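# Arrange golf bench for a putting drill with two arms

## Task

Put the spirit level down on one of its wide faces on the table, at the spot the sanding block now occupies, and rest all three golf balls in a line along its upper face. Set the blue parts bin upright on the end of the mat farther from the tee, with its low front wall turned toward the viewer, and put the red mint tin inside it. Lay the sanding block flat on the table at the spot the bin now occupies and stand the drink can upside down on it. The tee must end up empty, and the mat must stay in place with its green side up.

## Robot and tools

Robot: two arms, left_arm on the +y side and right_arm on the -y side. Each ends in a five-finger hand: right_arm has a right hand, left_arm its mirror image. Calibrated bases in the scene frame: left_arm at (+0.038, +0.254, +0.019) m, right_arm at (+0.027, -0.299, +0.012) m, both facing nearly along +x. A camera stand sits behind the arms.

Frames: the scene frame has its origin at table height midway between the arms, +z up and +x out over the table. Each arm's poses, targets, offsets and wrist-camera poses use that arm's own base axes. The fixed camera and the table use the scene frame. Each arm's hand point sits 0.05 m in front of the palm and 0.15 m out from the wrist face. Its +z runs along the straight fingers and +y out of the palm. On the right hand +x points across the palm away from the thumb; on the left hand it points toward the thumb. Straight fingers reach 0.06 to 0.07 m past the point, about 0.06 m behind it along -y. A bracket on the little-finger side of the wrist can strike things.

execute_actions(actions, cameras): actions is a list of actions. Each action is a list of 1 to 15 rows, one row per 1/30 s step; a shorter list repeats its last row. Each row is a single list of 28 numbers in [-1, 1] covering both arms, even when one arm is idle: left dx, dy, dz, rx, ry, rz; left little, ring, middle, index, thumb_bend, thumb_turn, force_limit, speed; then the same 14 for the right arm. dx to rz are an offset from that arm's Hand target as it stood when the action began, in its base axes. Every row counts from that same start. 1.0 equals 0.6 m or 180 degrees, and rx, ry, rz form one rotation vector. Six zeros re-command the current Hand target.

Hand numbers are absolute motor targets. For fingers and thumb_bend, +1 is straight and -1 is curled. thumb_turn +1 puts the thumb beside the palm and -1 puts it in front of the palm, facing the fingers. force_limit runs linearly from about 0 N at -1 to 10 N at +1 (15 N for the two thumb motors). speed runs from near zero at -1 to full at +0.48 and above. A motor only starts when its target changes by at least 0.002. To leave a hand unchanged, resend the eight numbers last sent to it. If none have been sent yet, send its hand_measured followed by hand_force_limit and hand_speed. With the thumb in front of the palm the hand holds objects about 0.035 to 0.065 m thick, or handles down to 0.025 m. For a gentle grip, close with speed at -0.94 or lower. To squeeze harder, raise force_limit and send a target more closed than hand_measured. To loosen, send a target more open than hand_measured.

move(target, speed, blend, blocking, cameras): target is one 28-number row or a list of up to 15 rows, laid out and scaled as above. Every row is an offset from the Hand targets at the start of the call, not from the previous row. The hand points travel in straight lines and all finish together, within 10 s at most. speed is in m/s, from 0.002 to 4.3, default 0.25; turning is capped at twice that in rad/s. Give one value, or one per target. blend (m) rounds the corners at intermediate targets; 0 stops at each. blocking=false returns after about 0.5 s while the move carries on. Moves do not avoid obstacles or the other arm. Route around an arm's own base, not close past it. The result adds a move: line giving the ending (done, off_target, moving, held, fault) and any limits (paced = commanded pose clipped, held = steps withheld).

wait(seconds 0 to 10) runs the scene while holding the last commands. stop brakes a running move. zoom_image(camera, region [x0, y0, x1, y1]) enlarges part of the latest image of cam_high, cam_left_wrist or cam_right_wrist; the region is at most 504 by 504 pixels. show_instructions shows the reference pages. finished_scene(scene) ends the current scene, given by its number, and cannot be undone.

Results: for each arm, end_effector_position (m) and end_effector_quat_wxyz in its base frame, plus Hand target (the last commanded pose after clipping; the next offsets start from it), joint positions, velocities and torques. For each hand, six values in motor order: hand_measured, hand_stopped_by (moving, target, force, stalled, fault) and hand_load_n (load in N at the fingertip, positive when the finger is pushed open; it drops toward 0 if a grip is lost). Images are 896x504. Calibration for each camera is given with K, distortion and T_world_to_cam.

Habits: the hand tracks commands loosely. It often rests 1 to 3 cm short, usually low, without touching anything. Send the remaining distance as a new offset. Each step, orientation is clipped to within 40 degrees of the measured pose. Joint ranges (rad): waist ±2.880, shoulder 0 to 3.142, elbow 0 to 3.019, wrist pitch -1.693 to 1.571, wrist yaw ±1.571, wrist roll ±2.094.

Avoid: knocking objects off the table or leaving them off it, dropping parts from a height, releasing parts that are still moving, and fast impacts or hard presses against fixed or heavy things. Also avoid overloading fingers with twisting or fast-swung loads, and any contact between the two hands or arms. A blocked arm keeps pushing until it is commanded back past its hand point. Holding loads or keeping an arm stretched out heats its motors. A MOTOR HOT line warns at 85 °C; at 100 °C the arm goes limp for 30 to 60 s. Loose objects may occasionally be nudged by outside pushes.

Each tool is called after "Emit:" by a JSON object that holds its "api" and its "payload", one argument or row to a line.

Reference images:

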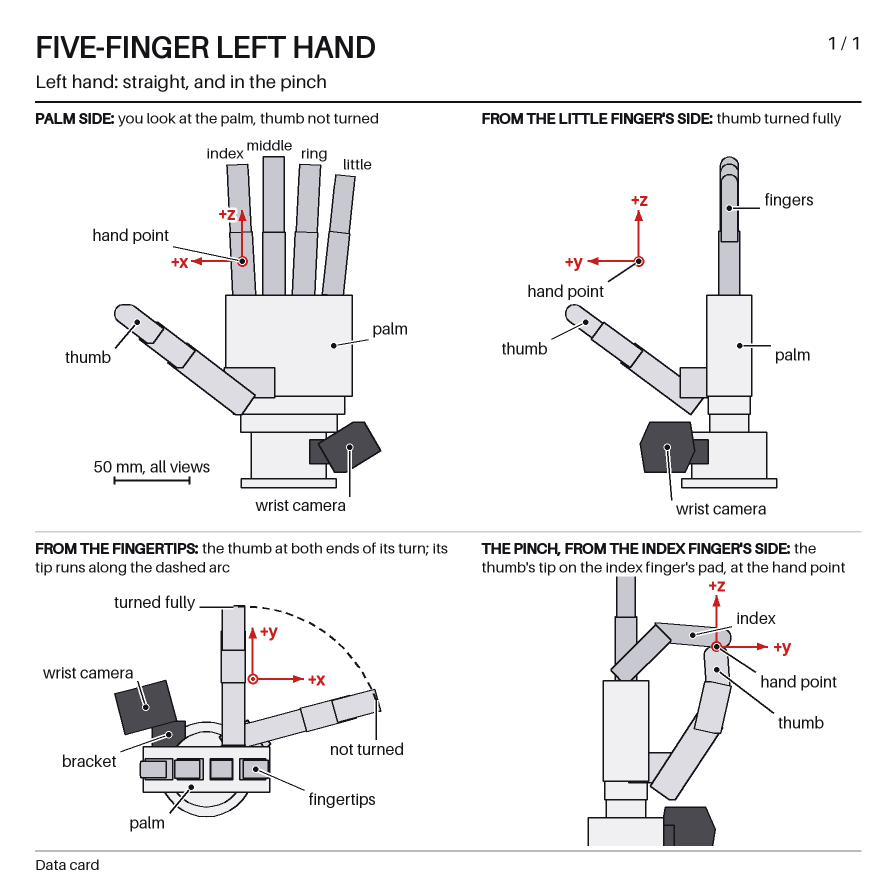

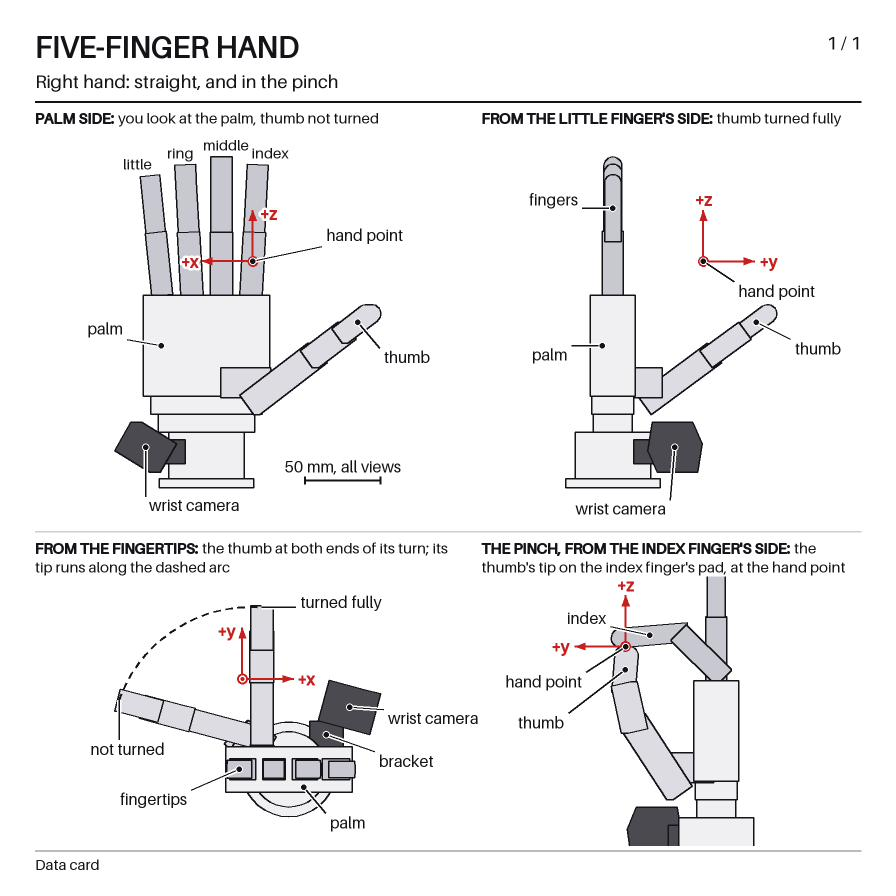

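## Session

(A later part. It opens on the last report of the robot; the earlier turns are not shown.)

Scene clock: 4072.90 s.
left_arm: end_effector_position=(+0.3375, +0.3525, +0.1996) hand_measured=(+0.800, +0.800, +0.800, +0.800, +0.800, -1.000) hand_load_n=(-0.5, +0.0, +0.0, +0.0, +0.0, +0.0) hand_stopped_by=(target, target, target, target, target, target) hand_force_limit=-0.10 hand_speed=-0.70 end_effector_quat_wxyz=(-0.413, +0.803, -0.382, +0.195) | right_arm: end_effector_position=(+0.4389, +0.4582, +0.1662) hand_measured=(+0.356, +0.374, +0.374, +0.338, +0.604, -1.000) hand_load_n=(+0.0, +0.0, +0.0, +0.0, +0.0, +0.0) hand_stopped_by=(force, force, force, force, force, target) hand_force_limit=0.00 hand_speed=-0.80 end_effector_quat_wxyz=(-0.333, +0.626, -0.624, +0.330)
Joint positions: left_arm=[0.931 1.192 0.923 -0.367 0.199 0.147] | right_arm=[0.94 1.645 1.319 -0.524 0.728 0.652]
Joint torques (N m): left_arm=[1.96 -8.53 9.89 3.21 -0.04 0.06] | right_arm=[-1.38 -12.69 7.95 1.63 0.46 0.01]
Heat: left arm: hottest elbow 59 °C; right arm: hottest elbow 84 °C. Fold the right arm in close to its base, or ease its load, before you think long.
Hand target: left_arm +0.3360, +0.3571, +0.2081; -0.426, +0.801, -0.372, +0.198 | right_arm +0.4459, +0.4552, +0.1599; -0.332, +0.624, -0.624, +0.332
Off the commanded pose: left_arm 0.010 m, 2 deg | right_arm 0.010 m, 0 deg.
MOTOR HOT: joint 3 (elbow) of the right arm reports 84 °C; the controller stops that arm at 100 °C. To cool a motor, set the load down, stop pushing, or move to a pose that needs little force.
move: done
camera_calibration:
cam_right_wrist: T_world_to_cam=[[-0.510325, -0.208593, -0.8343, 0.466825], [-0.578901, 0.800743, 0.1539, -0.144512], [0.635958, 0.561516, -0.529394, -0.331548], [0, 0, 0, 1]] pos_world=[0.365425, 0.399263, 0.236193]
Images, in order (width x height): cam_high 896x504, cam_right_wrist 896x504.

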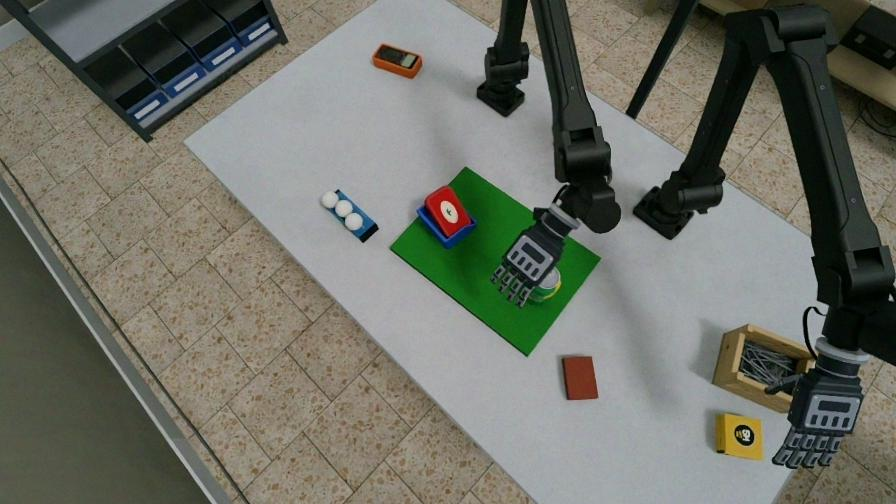

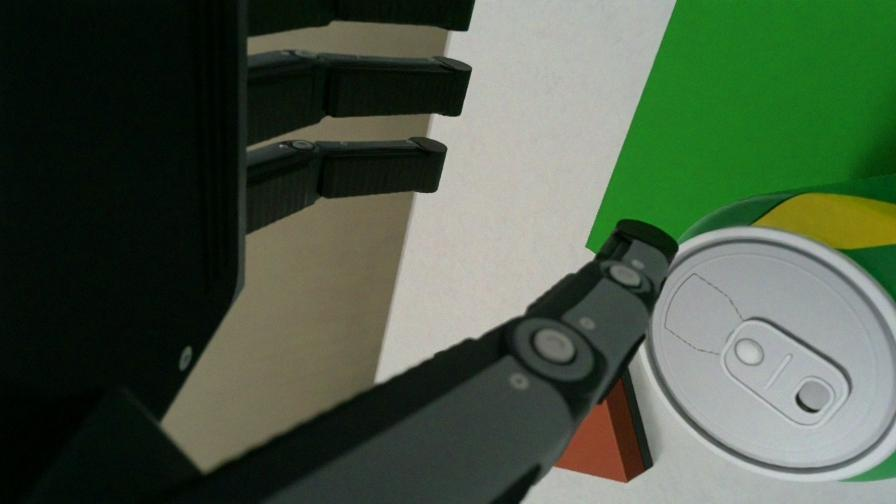

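Emit:
{"api": "move", "payload": {
  "target": [
    [0,0,0,0,0,0,0.8,0.8,0.8,0.8,0.8,-1,-0.1,-0.7,0.0,0,0.1,0,0,0,0.2,0.2,0.2,0.2,0.603,-1,0.0,-0.8],
    [0,0,0,0,0,0,0.8,0.8,0.8,0.8,0.8,-1,-0.1,-0.7,-0.17,-0.25,0.13,0,0,0,0.2,0.2,0.2,0.2,0.603,-1,0.0,-0.8],
    [0,0,0,0,0,0,0.8,0.8,0.8,0.8,0.8,-1,-0.1,-0.7,-0.35,-0.60,0.03,0,0,0,0.6,0.6,0.6,0.6,0.7,-1,0.0,-0.8]
  ],
  "speed": 0.25,
  "blend": 0.03,
  "cameras": ["cam_high","cam_right_wrist"]
}}

Scene clock: 4202.20 s.
left_arm: end_effector_position=(+0.3375, +0.3525, +0.1996) hand_measured=(+0.800, +0.800, +0.800, +0.800, +0.800, -1.000) hand_load_n=(+0.0, +0.0, +0.0, +0.0, +0.0, +0.0) hand_stopped_by=(target, target, target, target, target, target) hand_force_limit=-0.10 hand_speed=-0.70 end_effector_quat_wxyz=(-0.413, +0.803, -0.382, +0.195) | right_arm: end_effector_position=(+0.2378, +0.0998, +0.1835) hand_measured=(+0.600, +0.600, +0.600, +0.600, +0.700, -1.000) hand_load_n=(+0.0, +0.0, +0.0, +0.0, +0.0, +0.0) hand_stopped_by=(target, target, target, target, target, target) hand_force_limit=0.00 hand_speed=-0.80 end_effector_quat_wxyz=(-0.341, +0.621, -0.623, +0.331)
Joint positions: left_arm=[0.931 1.192 0.923 -0.367 0.199 0.147] | right_arm=[0.552 0.356 0.51 -0.804 0.444 0.333]
Joint torques (N m): left_arm=[2.02 -8.53 9.89 3.21 -0.03 0.07] | right_arm=[-1.38 -0.26 8.4 0.77 0.25 0.02]
Heat: left arm: hottest elbow 59 °C; right arm: hottest elbow 49 °C.
Hand target: left_arm +0.3360, +0.3571, +0.2081; -0.426, +0.801, -0.372, +0.198 | right_arm +0.2359, +0.0951, +0.1779; -0.331, +0.624, -0.624, +0.332
Off the commanded pose: left_arm 0.010 m, 2 deg | right_arm 0.008 m, 1 deg.
MOTOR HOT: cleared for the motors of the right arm.
move: done
camera_calibration:
cam_right_wrist: T_world_to_cam=[[-0.496571, -0.199195, -0.84483, 0.301638], [-0.581665, 0.798805, 0.153545, 0.024158], [0.64427, 0.567654, -0.512529, 0.00108703], [0, 0, 0, 1]] pos_world=[0.163136, 0.0401703, 0.251681]
Images, in order (width x height): cam_high 896x504, cam_right_wrist 896x504.

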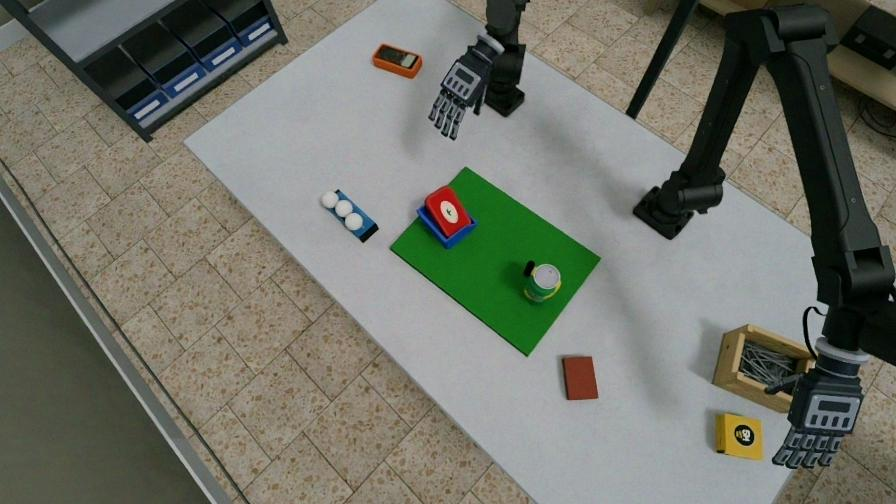

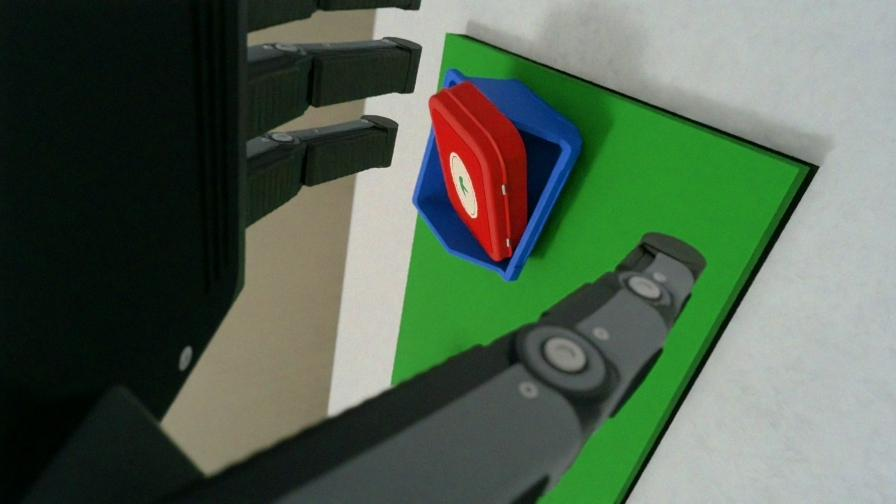

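Emit:
{"api": "move", "payload": {
  "target": [
    [0,0.0,0.1,0,0,0,0.8,0.8,0.8,0.8,0.8,-1,-0.1,-0.7,0,0,0,0,0,0,0.6,0.6,0.6,0.6,0.7,-1,0.0,-0.8],
    [0.04,-0.735,0.13,-0.470,-0.1905,-0.1575,1,1,1,1,0.9,-1,-0.1,-0.5,0,0,0,0,0,0,0.6,0.6,0.6,0.6,0.7,-1,0.0,-0.8]
  ],
  "speed": 0.2,
  "blend": 0.03,
  "cameras": ["cam_high","cam_left_wrist"]
}}

Scene clock: 4235.20 s.
left_arm: end_effector_position=(+0.3594, -0.0828, +0.2867) hand_measured=(+1.000, +1.000, +1.000, +1.000, +0.900, -1.000) hand_load_n=(+0.0, +0.0, +0.0, +0.0, +0.0, +0.0) hand_stopped_by=(target, target, target, target, target, target) hand_force_limit=-0.10 hand_speed=-0.50 end_effector_quat_wxyz=(+0.179, +0.684, -0.185, +0.682) | right_arm: end_effector_position=(+0.2378, +0.0998, +0.1835) hand_measured=(+0.600, +0.600, +0.600, +0.600, +0.700, -1.000) hand_load_n=(+0.0, +0.0, +0.0, +0.0, +0.0, +0.0) hand_stopped_by=(target, target, target, target, target, target) hand_force_limit=0.00 hand_speed=-0.80 end_effector_quat_wxyz=(-0.341, +0.621, -0.623, +0.331)
Joint positions: left_arm=[0.294 0.895 0.311 0.578 0.815 -1.559] | right_arm=[0.552 0.356 0.51 -0.804 0.444 0.333]
Joint torques (N m): left_arm=[0.91 -2.2 8.75 3.15 -0.11 0.03] | right_arm=[-1.44 -0.15 8.4 0.79 0.25 0.02]
Heat: left arm: hottest elbow 59 °C; right arm: hottest elbow 50 °C.
Hand target: left_arm +0.3600, -0.0838, +0.2861; +0.183, +0.683, -0.183, +0.683 | right_arm +0.2359, +0.0951, +0.1779; -0.331, +0.624, -0.624, +0.332
Off the commanded pose: left_arm 0.001 m, 1 deg | right_arm 0.008 m, 1 deg.
move: done
camera_calibration:
cam_left_wrist: T_world_to_cam=[[0.527283, 0.800386, 0.285229, -0.196933], [-0.530681, 0.0480469, 0.846209, -0.047282], [0.663589, -0.597557, 0.450084, -0.295911], [0, 0, 0, 1]] pos_world=[0.275111, -0.0169293, 0.229366]
Images, in order (width x height): cam_high 896x504, cam_left_wrist 896x504.

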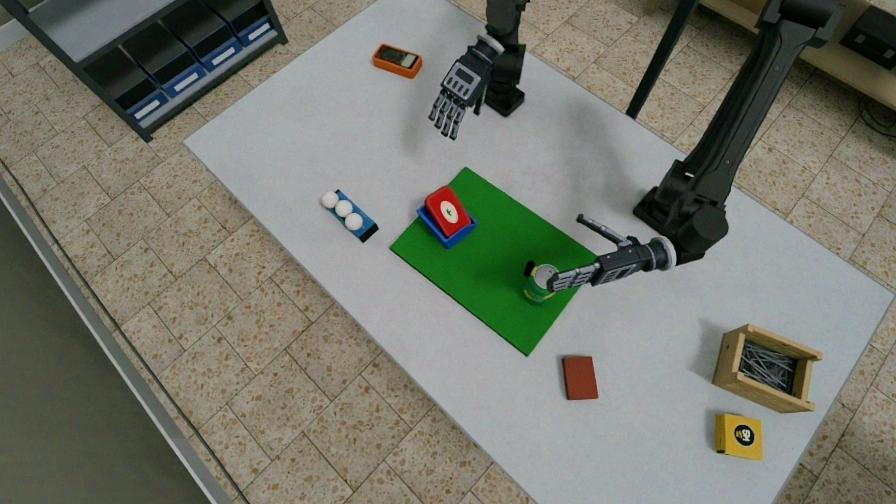

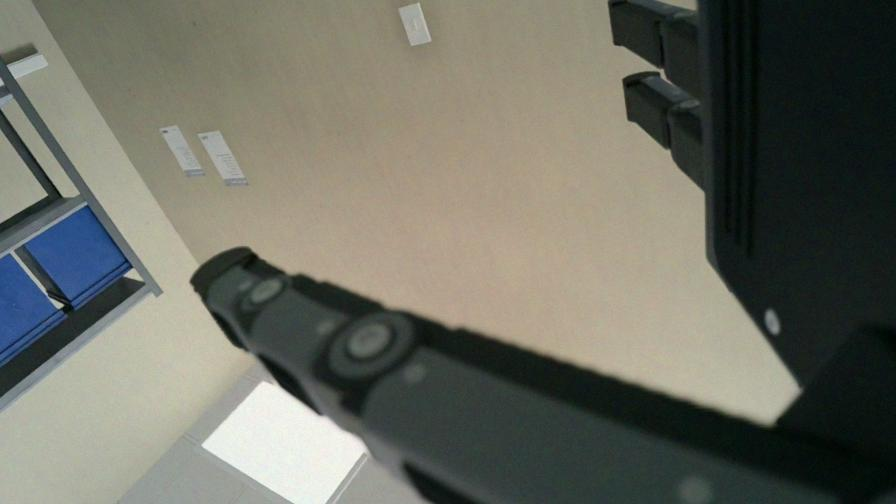

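Emit:
{"api": "zoom_image", "payload": {
  "camera": "cam_high",
  "region": [510, 200, 690, 320]
}}

Scaled by 2.800.

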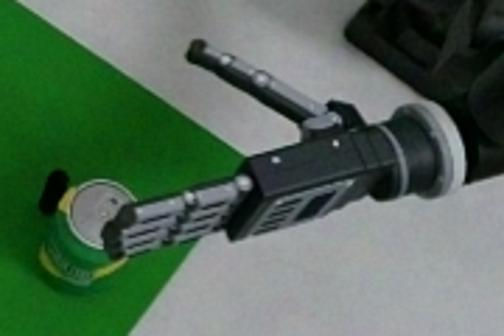

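Emit:
{"api": "move", "payload": {
  "target": [0.009,-0.004,-0.183,0,0,0,1,1,1,1,0.9,-1,-0.1,-0.5,0,0,0,0,0,0,0.6,0.6,0.6,0.6,0.7,-1,0.0,-0.8],
  "speed": 0.12,
  "cameras": ["cam_high","cam_left_wrist"]
}}

Emit:
{"api": "zoom_image", "payload": {
  "camera": "cam_high",
  "region": [510, 200, 690, 320]
}}

Scene clock: 4272.03 s.
left_arm: end_effector_position=(+0.3669, -0.0828, +0.1749) hand_measured=(+1.000, +1.000, +1.000, +1.000, +0.900, -1.000) hand_load_n=(+0.0, +0.0, +0.0, +0.0, +0.0, +0.0) hand_stopped_by=(target, target, target, target, target, target) hand_force_limit=-0.10 hand_speed=-0.50 end_effector_quat_wxyz=(+0.179, +0.686, -0.182, +0.681) | right_arm: end_effector_position=(+0.2378, +0.0998, +0.1835) hand_measured=(+0.600, +0.600, +0.600, +0.600, +0.700, -1.000) hand_load_n=(+0.0, +0.0, +0.0, +0.0, +0.0, +0.0) hand_stopped_by=(target, target, target, target, target, target) hand_force_limit=0.00 hand_speed=-0.80 end_effector_quat_wxyz=(-0.341, +0.621, -0.623, +0.331)
Joint positions: left_arm=[0.283 1.483 0.194 1.277 0.799 -1.559] | right_arm=[0.552 0.356 0.51 -0.804 0.444 0.333]
Joint torques (N m): left_arm=[0.5 -5.19 4.04 3.08 -0.11 0.03] | right_arm=[-1.44 -0.21 8.4 0.77 0.25 0.02]
Heat: left arm: hottest elbow 55 °C; right arm: hottest elbow 50 °C.
Hand target: left_arm +0.3654, -0.0862, +0.1763; +0.183, +0.683, -0.183, +0.683 | right_arm +0.2359, +0.0951, +0.1779; -0.331, +0.624, -0.624, +0.332
Off the commanded pose: left_arm 0.004 m, 1 deg | right_arm 0.008 m, 1 deg.
move: done
camera_calibration:
cam_left_wrist: T_world_to_cam=[[0.524667, 0.803356, 0.281681, -0.167208], [-0.526868, 0.0465245, 0.848673, 0.049331], [0.668681, -0.593679, 0.447673, -0.251625], [0, 0, 0, 1]] pos_world=[0.281976, -0.017352, 0.117879]
Images, in order (width x height): cam_high 896x504, cam_left_wrist 896x504.

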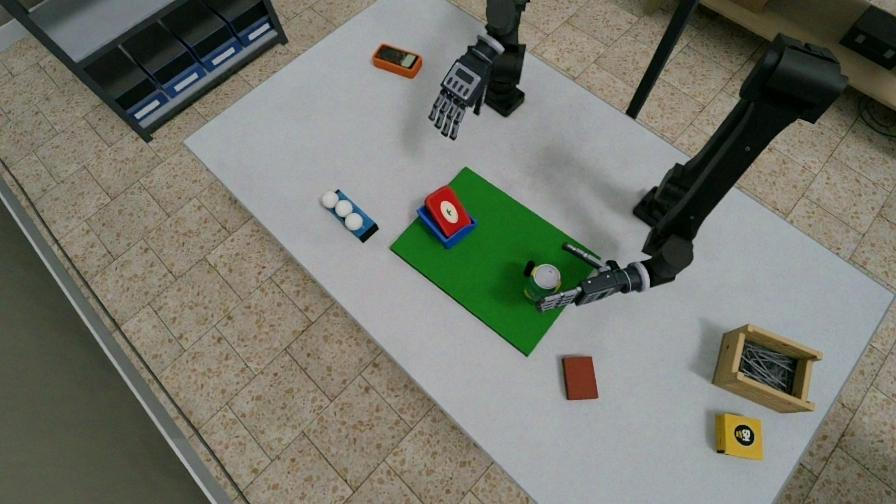

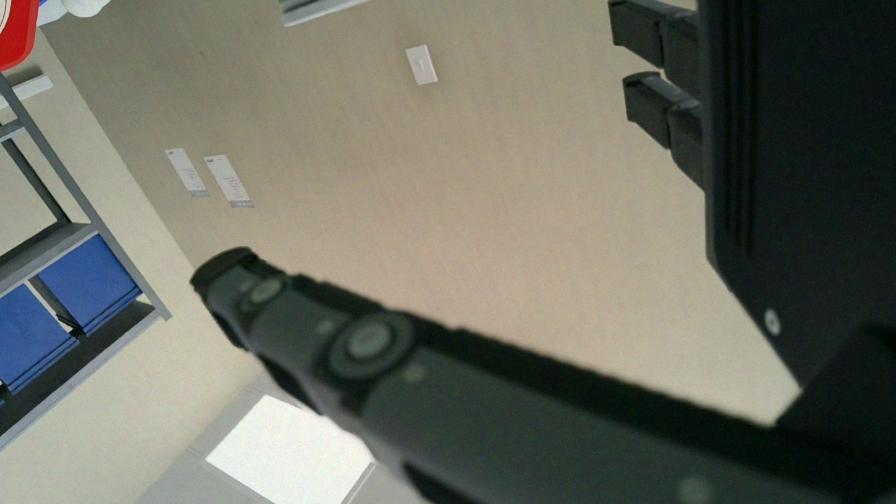

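Scaled by 2.800.

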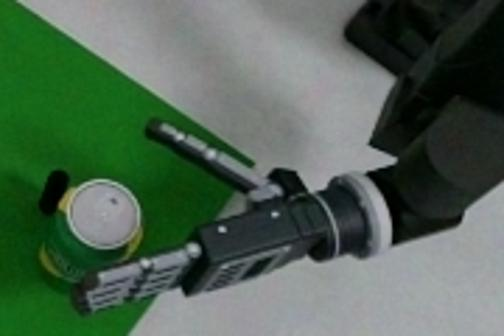

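Emit:
{"api": "move", "payload": {
  "target": [0,-0.002,-0.045,0,0,0,1,1,1,1,0.9,-1,-0.1,-0.5,0,0,0,0,0,0,0.6,0.6,0.6,0.6,0.7,-1,0.0,-0.8],
  "speed": 0.08,
  "cameras": ["cam_high","cam_left_wrist"]
}}

Emit:
{"api": "zoom_image", "payload": {
  "camera": "cam_high",
  "region": [510, 200, 690, 320]
}}

Scene clock: 4307.27 s.
left_arm: end_effector_position=(+0.3676, -0.0838, +0.1487) hand_measured=(+1.000, +1.000, +1.000, +1.000, +0.900, -1.000) hand_load_n=(+0.0, +0.0, +0.0, +0.0, +0.0, +0.0) hand_stopped_by=(target, target, target, target, target, target) hand_force_limit=-0.10 hand_speed=-0.50 end_effector_quat_wxyz=(+0.178, +0.685, -0.183, +0.682) | right_arm: end_effector_position=(+0.2378, +0.0998, +0.1835) hand_measured=(+0.600, +0.600, +0.600, +0.600, +0.700, -1.000) hand_load_n=(+0.0, +0.0, +0.0, +0.0, +0.0, +0.0) hand_stopped_by=(target, target, target, target, target, target) hand_force_limit=0.00 hand_speed=-0.80 end_effector_quat_wxyz=(-0.341, +0.621, -0.623, +0.331)
Joint positions: left_arm=[0.278 1.672 0.194 1.47 0.794 -1.559] | right_arm=[0.552 0.356 0.51 -0.804 0.444 0.333]
Joint torques (N m): left_arm=[0.5 -5.89 2.3 3.14 -0.11 0.03] | right_arm=[-1.44 -0.21 8.4 0.77 0.25 0.02]
Heat: left arm: hottest elbow 51 °C; right arm: hottest elbow 50 °C.
Hand target: left_arm +0.3654, -0.0874, +0.1492; +0.183, +0.683, -0.183, +0.683 | right_arm +0.2359, +0.0951, +0.1779; -0.331, +0.624, -0.624, +0.332
Off the commanded pose: left_arm 0.004 m, 1 deg | right_arm 0.008 m, 1 deg.
move: done
camera_calibration:
cam_left_wrist: T_world_to_cam=[[0.52363, 0.803053, 0.28446, -0.159493], [-0.529935, 0.0455825, 0.846812, 0.073286], [0.667069, -0.594162, 0.449434, -0.240657], [0, 0, 0, 1]] pos_world=[0.282887, -0.0182488, 0.0914695]
Images, in order (width x height): cam_high 896x504, cam_left_wrist 896x504.

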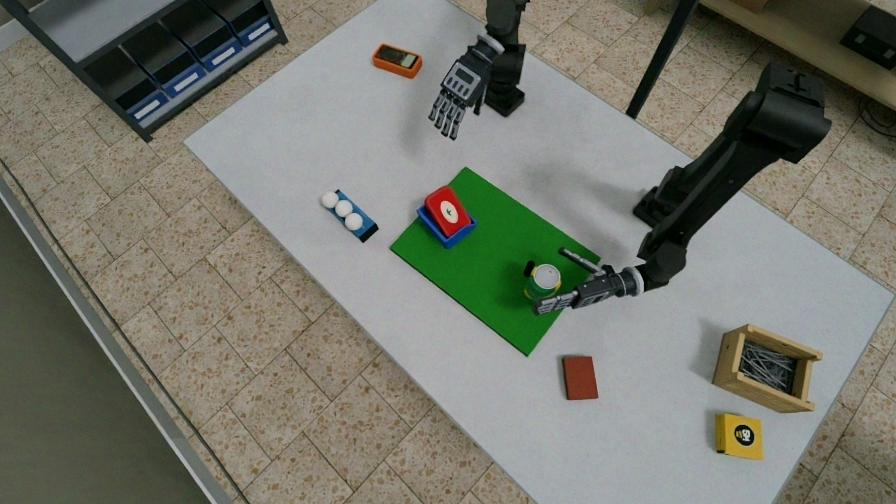

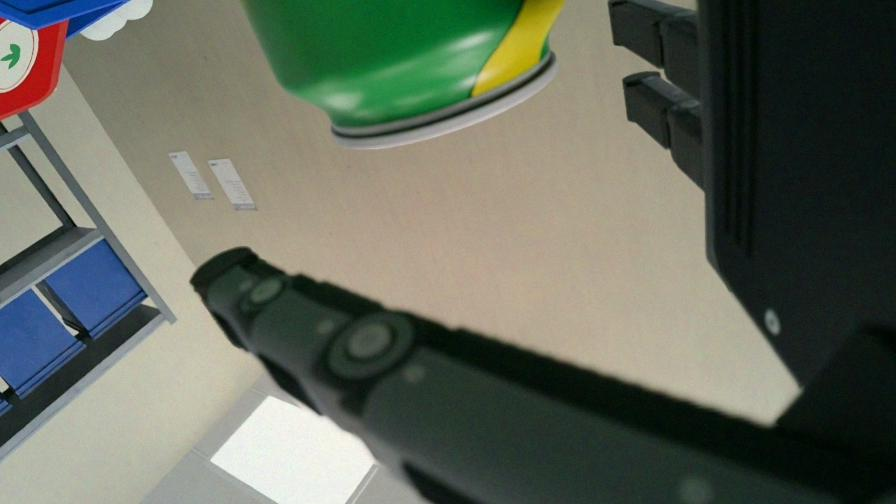

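Scaled by 2.800.

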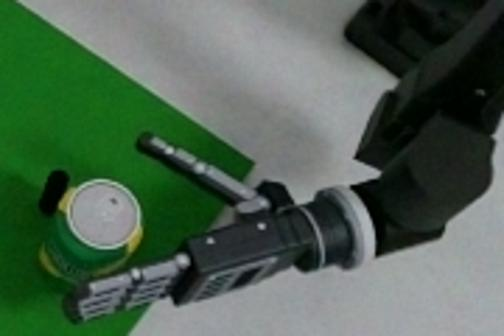

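Emit:
{"api": "move", "payload": {
  "target": [
    [-0.0133,-0.0058,-0.01,0,0,0,1,1,1,1,0.9,-1,-0.1,-0.5,0,0,0,0,0,0,0.6,0.6,0.6,0.6,0.7,-1,0.0,-0.8],
    [-0.0133,-0.0065,-0.063,0,0,0,1,1,1,1,0.9,-1,-0.1,-0.5,0,0,0,0,0,0,0.6,0.6,0.6,0.6,0.7,-1,0.0,-0.8]
  ],
  "speed": 0.08,
  "blend": 0.005,
  "cameras": ["cam_high","cam_left_wrist"]
}}

Emit:
{"api": "zoom_image", "payload": {
  "camera": "cam_high",
  "region": [510, 200, 690, 320]
}}

Scene clock: 4359.40 s.
left_arm: end_effector_position=(+0.3565, -0.0902, +0.1111) hand_measured=(+1.000, +1.000, +1.000, +1.000, +0.900, -1.000) hand_load_n=(+0.0, +0.0, +0.0, +0.0, +0.0, +0.0) hand_stopped_by=(target, target, target, target, target, target) hand_force_limit=-0.10 hand_speed=-0.50 end_effector_quat_wxyz=(+0.185, +0.708, -0.186, +0.656) | right_arm: end_effector_position=(+0.2378, +0.0998, +0.1835) hand_measured=(+0.600, +0.600, +0.600, +0.600, +0.700, -1.000) hand_load_n=(+0.0, +0.0, +0.0, +0.0, +0.0, +0.0) hand_stopped_by=(target, target, target, target, target, target) hand_force_limit=0.00 hand_speed=-0.80 end_effector_quat_wxyz=(-0.341, +0.621, -0.623, +0.331)
Joint positions: left_arm=[0.273 1.812 0.173 1.536 0.803 -1.515] | right_arm=[0.552 0.356 0.51 -0.804 0.444 0.333]
Joint torques (N m): left_arm=[1.08 -6.24 1.91 3.22 0.1 0.24] | right_arm=[-1.38 -0.21 8.4 0.77 0.25 0.02]
Heat: left arm: hottest elbow 47 °C; right arm: hottest elbow 49 °C.
Hand target: left_arm +0.3574, -0.0914, +0.1114; +0.183, +0.683, -0.183, +0.683 | right_arm +0.2359, +0.0951, +0.1779; -0.331, +0.624, -0.624, +0.332
Off the commanded pose: left_arm 0.001 m, 4 deg | right_arm 0.008 m, 1 deg.
joint sent to its limit (left arm) — joint 4 (wrist pitch), upper limit. The joint targets are off in orientation, not in position.
move: off_target (left_arm)
camera_calibration:
cam_left_wrist: T_world_to_cam=[[0.554016, 0.791795, 0.257152, -0.146619], [-0.469701, 0.0422597, 0.881814, 0.0739072], [0.687349, -0.609323, 0.395319, -0.222748], [0, 0, 0, 1]] pos_world=[0.269049, -0.0227563, 0.0605876]
Images, in order (width x height): cam_high 896x504, cam_left_wrist 896x504.

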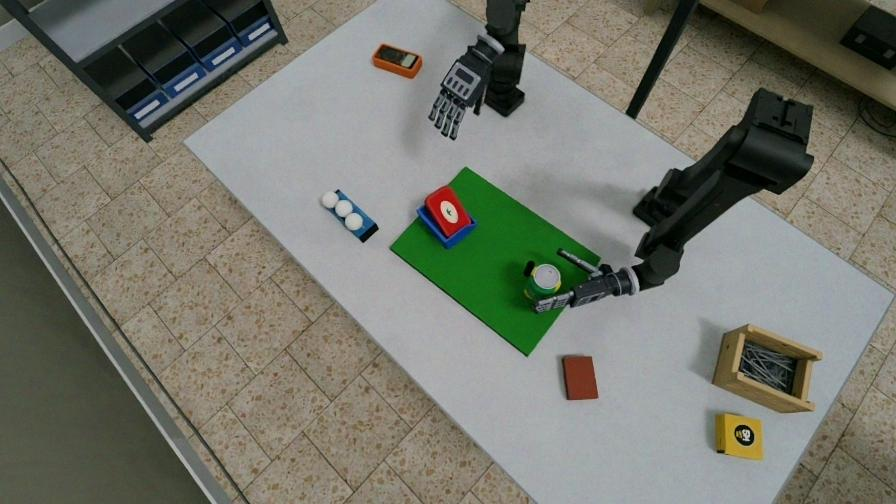

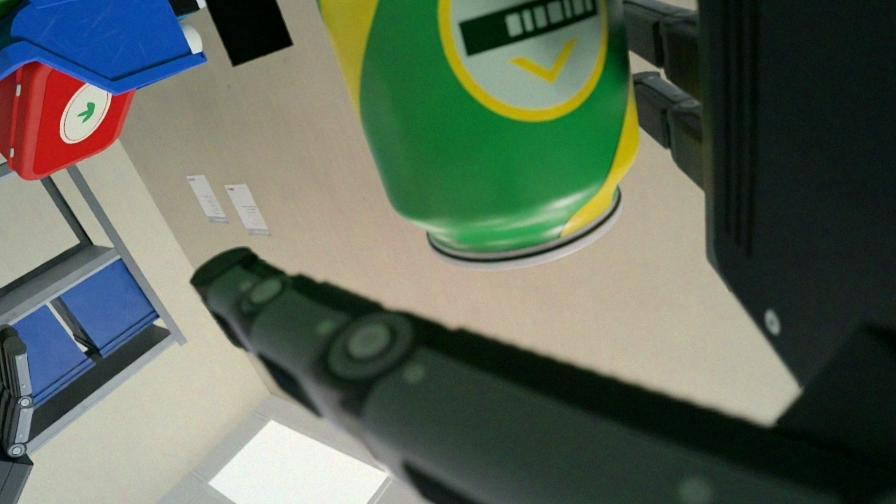

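Scaled by 2.800.

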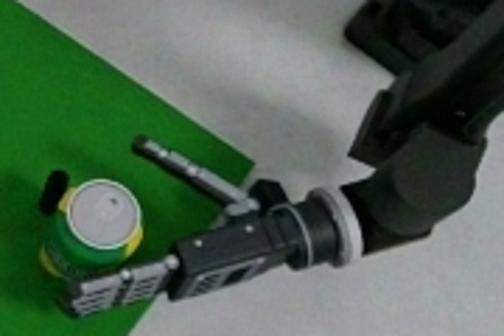

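Emit:
{"api": "move", "payload": {
  "target": [0,0,-0.02,0,0,0,1,1,1,1,0.9,-1,-0.1,-0.5,0,0,0,0,0,0,0.6,0.6,0.6,0.6,0.7,-1,0.0,-0.8],
  "speed": 0.05,
  "cameras": ["cam_left_wrist"]
}}

Scene clock: 4387.93 s.
left_arm: end_effector_position=(+0.3554, -0.0919, +0.0999) hand_measured=(+1.000, +1.000, +1.000, +1.000, +0.900, -1.000) hand_load_n=(+0.0, +0.0, -0.5, +0.0, +0.0, +0.0) hand_stopped_by=(target, target, target, target, target, target) hand_force_limit=-0.10 hand_speed=-0.50 end_effector_quat_wxyz=(+0.185, +0.713, -0.193, +0.648) | right_arm: end_effector_position=(+0.2378, +0.0998, +0.1835) hand_measured=(+0.600, +0.600, +0.600, +0.600, +0.700, -1.000) hand_load_n=(+0.0, +0.0, +0.0, +0.0, +0.0, +0.0) hand_stopped_by=(target, target, target, target, target, target) hand_force_limit=0.00 hand_speed=-0.80 end_effector_quat_wxyz=(-0.341, +0.621, -0.623, +0.331)
Joint positions: left_arm=[0.273 1.847 0.178 1.536 0.812 -1.488] | right_arm=[0.552 0.356 0.51 -0.804 0.444 0.333]
Joint torques (N m): left_arm=[1.38 -6.12 1.84 3.22 0.11 0.23] | right_arm=[-1.44 -0.21 8.4 0.77 0.25 0.02]
Heat: left arm: hottest elbow 45 °C; right arm: hottest elbow 49 °C.
Hand target: left_arm +0.3573, -0.0914, +0.0994; +0.183, +0.683, -0.183, +0.683 | right_arm +0.2359, +0.0951, +0.1779; -0.331, +0.624, -0.624, +0.332
Off the commanded pose: left_arm 0.002 m, 5 deg | right_arm 0.008 m, 1 deg.
joint sent to its limit (left arm) — joint 4 (wrist pitch), upper limit. The joint targets are off in orientation, not in position.
move: off_target (left_arm)
camera_calibration:
cam_left_wrist: T_world_to_cam=[[0.566915, 0.782053, 0.258844, -0.147479], [-0.455362, 0.0356583, 0.889592, 0.0768319], [0.686478, -0.622191, 0.376333, -0.217575], [0, 0, 0, 1]] pos_world=[0.267955, -0.0227765, 0.0517054]
Images, in order (width x height): cam_left_wrist 896x504.

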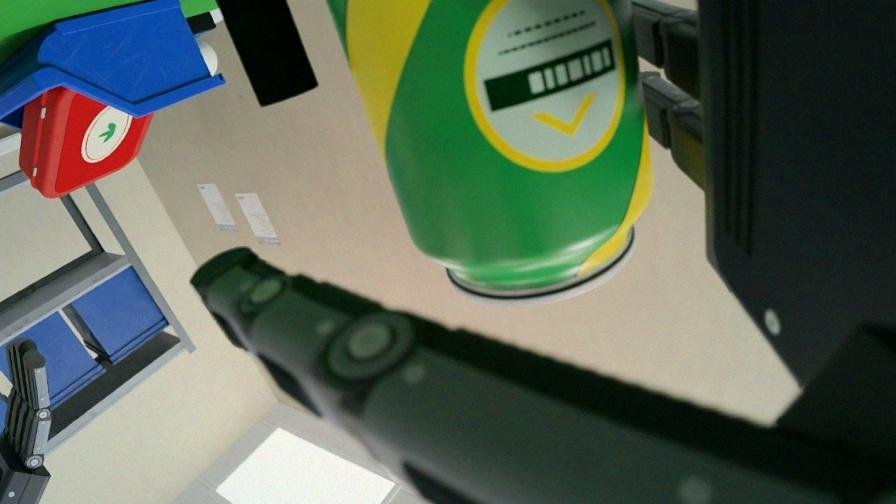

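Emit:
{"api": "move", "payload": {
  "target": [0,0,0,0,0,0,0.2,0.2,0.2,0.2,0.2,-1,-0.05,-0.85,0,0,0,0,0,0,0.6,0.6,0.6,0.6,0.7,-1,0.0,-0.8],
  "speed": 0.05,
  "cameras": ["cam_left_wrist"]
}}

Scene clock: 4396.67 s.
left_arm: end_effector_position=(+0.3579, -0.0911, +0.1005) hand_measured=(+0.376, +0.392, +0.378, +0.364, +0.596, -1.000) hand_load_n=(+4.0, +0.0, +3.5, +9.0, +14.5, +1.5) hand_stopped_by=(force, force, force, force, force, target) hand_force_limit=-0.05 hand_speed=-0.85 end_effector_quat_wxyz=(+0.180, +0.710, -0.197, +0.652) | right_arm: end_effector_position=(+0.2378, +0.0998, +0.1835) hand_measured=(+0.600, +0.600, +0.600, +0.600, +0.700, -1.000) hand_load_n=(+0.0, +0.0, +0.0, +0.0, +0.0, +0.0) hand_stopped_by=(target, target, target, target, target, target) hand_force_limit=0.00 hand_speed=-0.80 end_effector_quat_wxyz=(-0.341, +0.621, -0.623, +0.331)
Joint positions: left_arm=[0.273 1.847 0.184 1.539 0.809 -1.479] | right_arm=[0.552 0.356 0.51 -0.804 0.444 0.333]
Joint torques (N m): left_arm=[1.38 -6.18 1.33 3.11 0.21 0.14] | right_arm=[-1.44 -0.21 8.39 0.77 0.25 0.02]
Heat: left arm: hottest elbow 45 °C; right arm: hottest elbow 49 °C.
Hand target: left_arm +0.3573, -0.0914, +0.0994; +0.184, +0.683, -0.183, +0.683 | right_arm +0.2359, +0.0951, +0.1779; -0.331, +0.624, -0.624, +0.332
Off the commanded pose: left_arm 0.001 m, 5 deg | right_arm 0.008 m, 1 deg.
joint sent to its limit (left arm) — joint 4 (wrist pitch), upper limit. The joint targets are off in orientation, not in position.
move: off_target (left_arm)
camera_calibration:
cam_left_wrist: T_world_to_cam=[[0.561931, 0.78022, 0.274754, -0.149636], [-0.467191, 0.0252524, 0.883796, 0.0812789], [0.682617, -0.624995, 0.378702, -0.218165], [0, 0, 0, 1]] pos_world=[0.270981, -0.0216558, 0.0518988]
Images, in order (width x height): cam_left_wrist 896x504.

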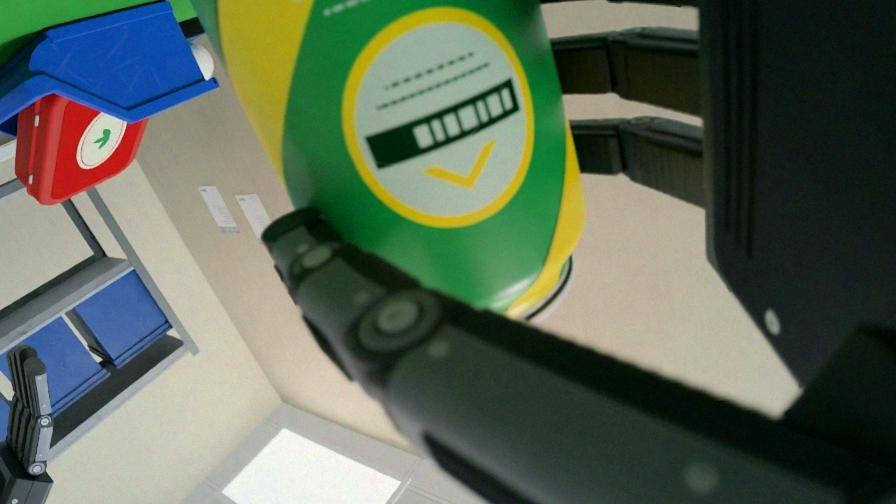

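Emit:
{"api": "move", "payload": {
  "target": [
    [0,0,0.1,0,0,0,0.2,0.2,0.2,0.2,0.2,-1,-0.05,-0.85,0,0,0,0,0,0,0.6,0.6,0.6,0.6,0.7,-1,0.0,-0.8],
    [0.159,0.334,0.12,0.0053,0.028,0.2226,0.2,0.2,0.2,0.2,0.2,-1,-0.05,-0.85,0,0,0,0,0,0,0.6,0.6,0.6,0.6,0.7,-1,0.0,-0.8]
  ],
  "speed": 0.12,
  "blend": 0.02,
  "cameras": ["cam_high","cam_left_wrist"]
}}

Emit:
{"api": "zoom_image", "payload": {
  "camera": "cam_high",
  "region": [530, 280, 690, 420]
}}

Scene clock: 4436.10 s.
left_arm: end_effector_position=(+0.4381, +0.0971, +0.1404) hand_measured=(+0.376, +0.392, +0.378, +0.364, +0.596, -1.000) hand_load_n=(+4.5, +0.0, +3.5, +8.5, +15.0, +0.5) hand_stopped_by=(force, force, force, force, force, target) hand_force_limit=-0.05 hand_speed=-0.85 end_effector_quat_wxyz=(-0.049, +0.760, +0.067, +0.645) | right_arm: end_effector_position=(+0.2378, +0.0998, +0.1835) hand_measured=(+0.600, +0.600, +0.600, +0.600, +0.700, -1.000) hand_load_n=(+0.0, +0.0, +0.0, +0.0, +0.0, +0.0) hand_stopped_by=(target, target, target, target, target, target) hand_force_limit=0.00 hand_speed=-0.80 end_effector_quat_wxyz=(-0.341, +0.621, -0.623, +0.331)
Joint positions: left_arm=[0.488 1.499 0.274 1.053 0.319 -1.529] | right_arm=[0.552 0.356 0.51 -0.804 0.444 0.333]
Joint torques (N m): left_arm=[1.9 -8.41 9.01 2.92 0.03 0.01] | right_arm=[-1.44 -0.21 8.4 0.77 0.25 0.02]
Heat: left arm: hottest elbow 44 °C; right arm: hottest elbow 49 °C.
Hand target: left_arm +0.4528, +0.1090, +0.1715; -0.059, +0.735, +0.065, +0.673 | right_arm +0.2359, +0.0951, +0.1779; -0.331, +0.624, -0.624, +0.332
Off the commanded pose: left_arm 0.036 m, 4 deg | right_arm 0.008 m, 1 deg.
move: off_target (left_arm)
camera_calibration:
cam_left_wrist: T_world_to_cam=[[-0.0589451, 0.9654, 0.254025, -0.0956022], [-0.304686, -0.259724, 0.916357, 0.030793], [0.950627, -0.023383, 0.309453, -0.336555], [0, 0, 0, 1]] pos_world=[0.323686, 0.0924224, 0.100216]
Images, in order (width x height): cam_high 896x504, cam_left_wrist 896x504.

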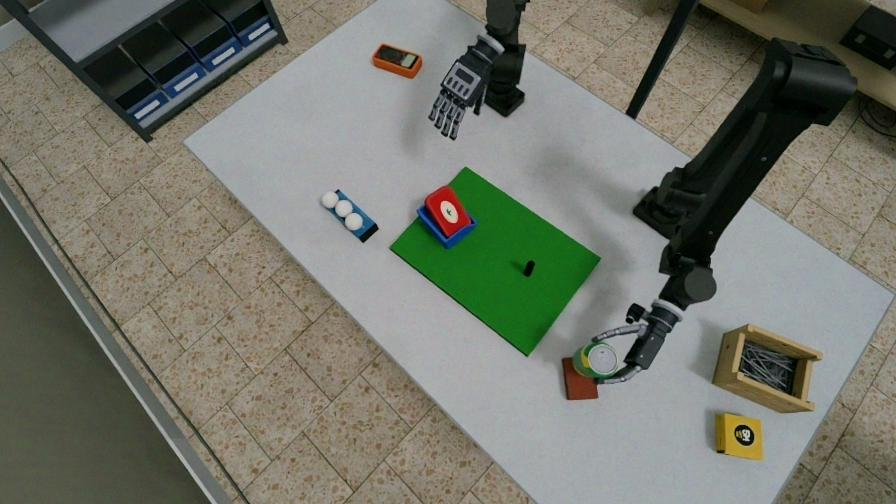

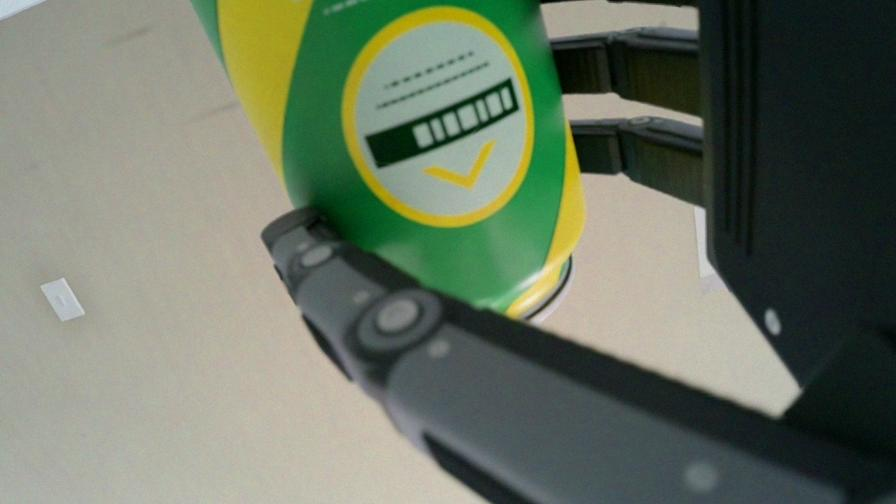

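Scaled by 3.150.

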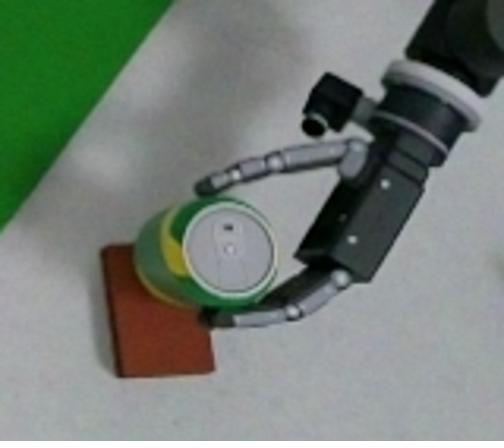

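Emit:
{"api": "move", "payload": {
  "target": [0.02,0.0,-0.078,0,0,0,0.2,0.2,0.2,0.2,0.2,-1,-0.05,-0.85,0,0,0,0,0,0,0.6,0.6,0.6,0.6,0.7,-1,0.0,-0.8],
  "speed": 0.08,
  "cameras": ["cam_high"]
}}

Emit:
{"api": "zoom_image", "payload": {
  "camera": "cam_high",
  "region": [530, 280, 690, 420]
}}

Scene clock: 4478.43 s.
left_arm: end_effector_position=(+0.4519, +0.1047, +0.1099) hand_measured=(+0.376, +0.392, +0.378, +0.364, +0.598, -1.000) hand_load_n=(+2.5, +0.0, +2.5, +8.5, +15.0, +2.0) hand_stopped_by=(force, force, force, force, force, target) hand_force_limit=-0.05 hand_speed=-0.85 end_effector_quat_wxyz=(-0.056, +0.752, +0.067, +0.653) | right_arm: end_effector_position=(+0.2378, +0.0998, +0.1835) hand_measured=(+0.600, +0.600, +0.600, +0.600, +0.700, -1.000) hand_load_n=(+0.0, +0.0, +0.0, +0.0, +0.0, +0.0) hand_stopped_by=(target, target, target, target, target, target) hand_force_limit=0.00 hand_speed=-0.80 end_effector_quat_wxyz=(-0.341, +0.621, -0.623, +0.331)
Joint positions: left_arm=[0.484 1.722 0.31 1.265 0.306 -1.53] | right_arm=[0.552 0.356 0.51 -0.804 0.444 0.333]
Joint torques (N m): left_arm=[0.67 -7.3 6.39 3.9 -0.23 0] | right_arm=[-1.38 -0.21 8.4 0.77 0.25 0.02]
Heat: left arm: hottest elbow 51 °C; right arm: hottest elbow 49 °C.
Hand target: left_arm +0.4648, +0.1091, +0.1247; -0.059, +0.735, +0.065, +0.673 | right_arm +0.2359, +0.0951, +0.1779; -0.331, +0.624, -0.624, +0.332
Off the commanded pose: left_arm 0.020 m, 3 deg | right_arm 0.008 m, 1 deg.
move: off_target (left_arm)
Images, in order (width x height): cam_high 896x504.

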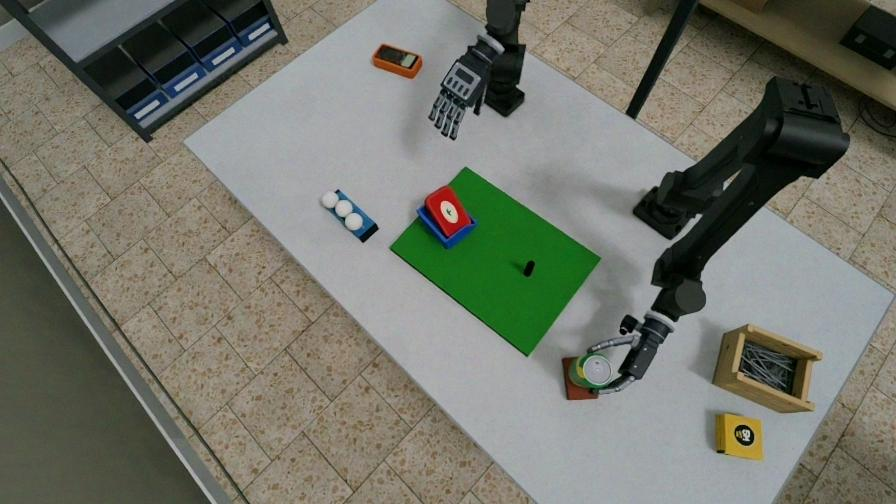

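Scaled by 3.150.

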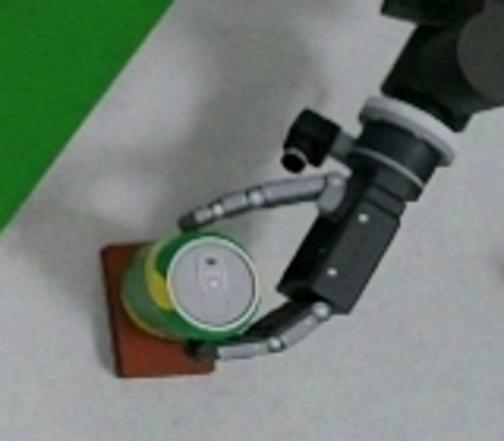

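Emit:
{"api": "move", "payload": {
  "target": [0.0,0.0,-0.008,0,-0.022,0,0.2,0.2,0.2,0.2,0.2,-1,-0.05,-0.85,0,0,0,0,0,0,0.6,0.6,0.6,0.6,0.7,-1,0.0,-0.8],
  "speed": 0.05,
  "cameras": ["cam_high","cam_left_wrist"]
}}

Emit:
{"api": "zoom_image", "payload": {
  "camera": "cam_high",
  "region": [530, 280, 690, 420]
}}

Scene clock: 4508.63 s.
left_arm: end_effector_position=(+0.4536, +0.1056, +0.1081) hand_measured=(+0.376, +0.392, +0.378, +0.364, +0.598, -1.000) hand_load_n=(+3.0, +0.0, +2.5, +8.5, +15.0, +2.5) hand_stopped_by=(force, force, force, force, force, target) hand_force_limit=-0.05 hand_speed=-0.85 end_effector_quat_wxyz=(-0.057, +0.727, +0.067, +0.681) | right_arm: end_effector_position=(+0.2378, +0.0998, +0.1835) hand_measured=(+0.600, +0.600, +0.600, +0.600, +0.700, -1.000) hand_load_n=(+0.0, +0.0, +0.0, +0.0, +0.0, +0.0) hand_stopped_by=(target, target, target, target, target, target) hand_force_limit=0.00 hand_speed=-0.80 end_effector_quat_wxyz=(-0.341, +0.621, -0.623, +0.331)
Joint positions: left_arm=[0.482 1.844 0.323 1.452 0.306 -1.558] | right_arm=[0.552 0.356 0.51 -0.804 0.444 0.333]
Joint torques (N m): left_arm=[0.62 -7.65 5.31 3.78 -0.24 -0.04] | right_arm=[-1.38 -0.21 8.4 0.77 0.25 0.02]
Heat: left arm: hottest elbow 48 °C; right arm: hottest elbow 49 °C.
Hand target: left_arm +0.4647, +0.1091, +0.1198; -0.057, +0.711, +0.067, +0.698 | right_arm +0.2359, +0.0951, +0.1779; -0.331, +0.624, -0.624, +0.332
Off the commanded pose: left_arm 0.017 m, 3 deg | right_arm 0.008 m, 1 deg.
move: off_target (left_arm)
camera_calibration:
cam_left_wrist: T_world_to_cam=[[-0.0934883, 0.959326, 0.266372, -0.0796728], [-0.386948, -0.281521, 0.878076, 0.110912], [0.91735, -0.0209824, 0.397528, -0.335688], [0, 0, 0, 1]] pos_world=[0.343412, 0.100613, 0.0572787]
Images, in order (width x height): cam_high 896x504, cam_left_wrist 896x504.

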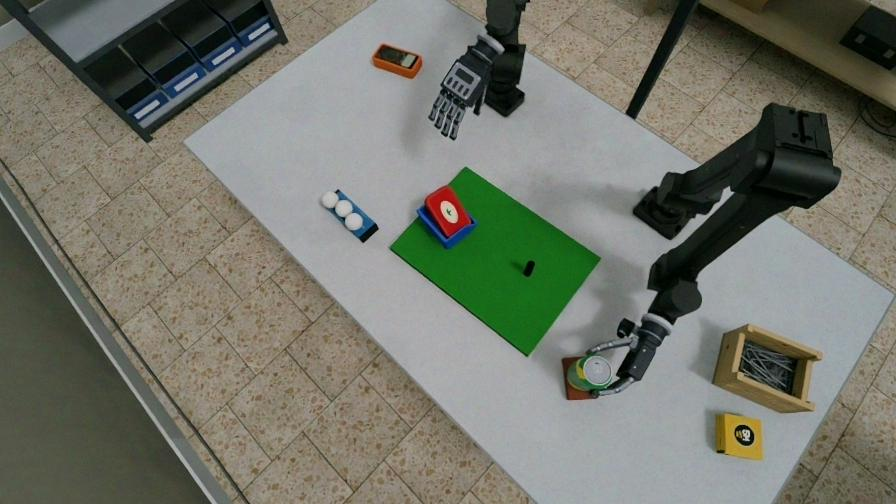

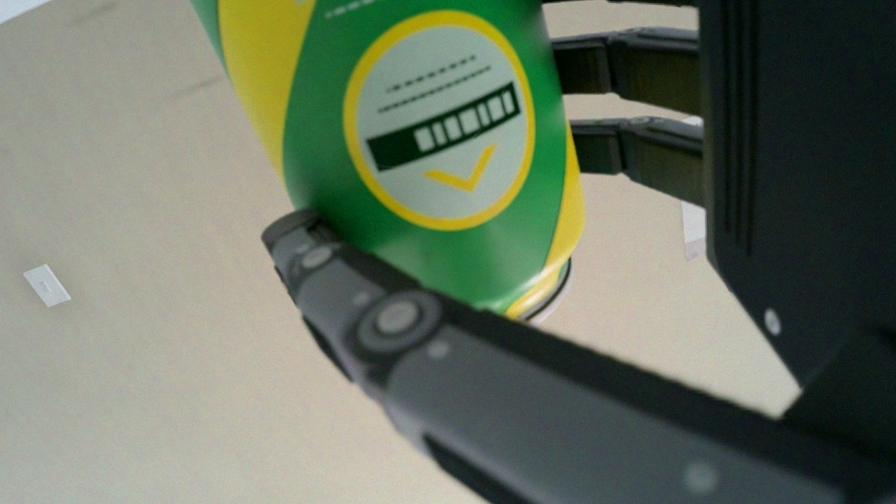

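Scaled by 3.150.

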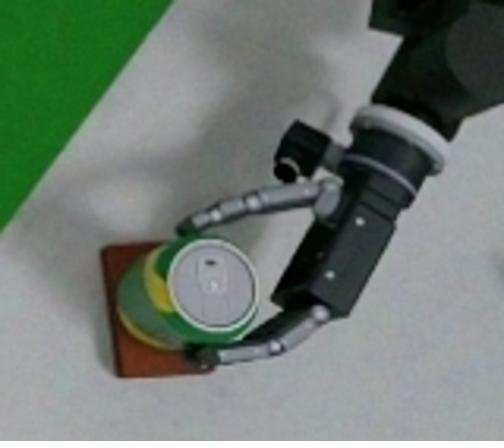

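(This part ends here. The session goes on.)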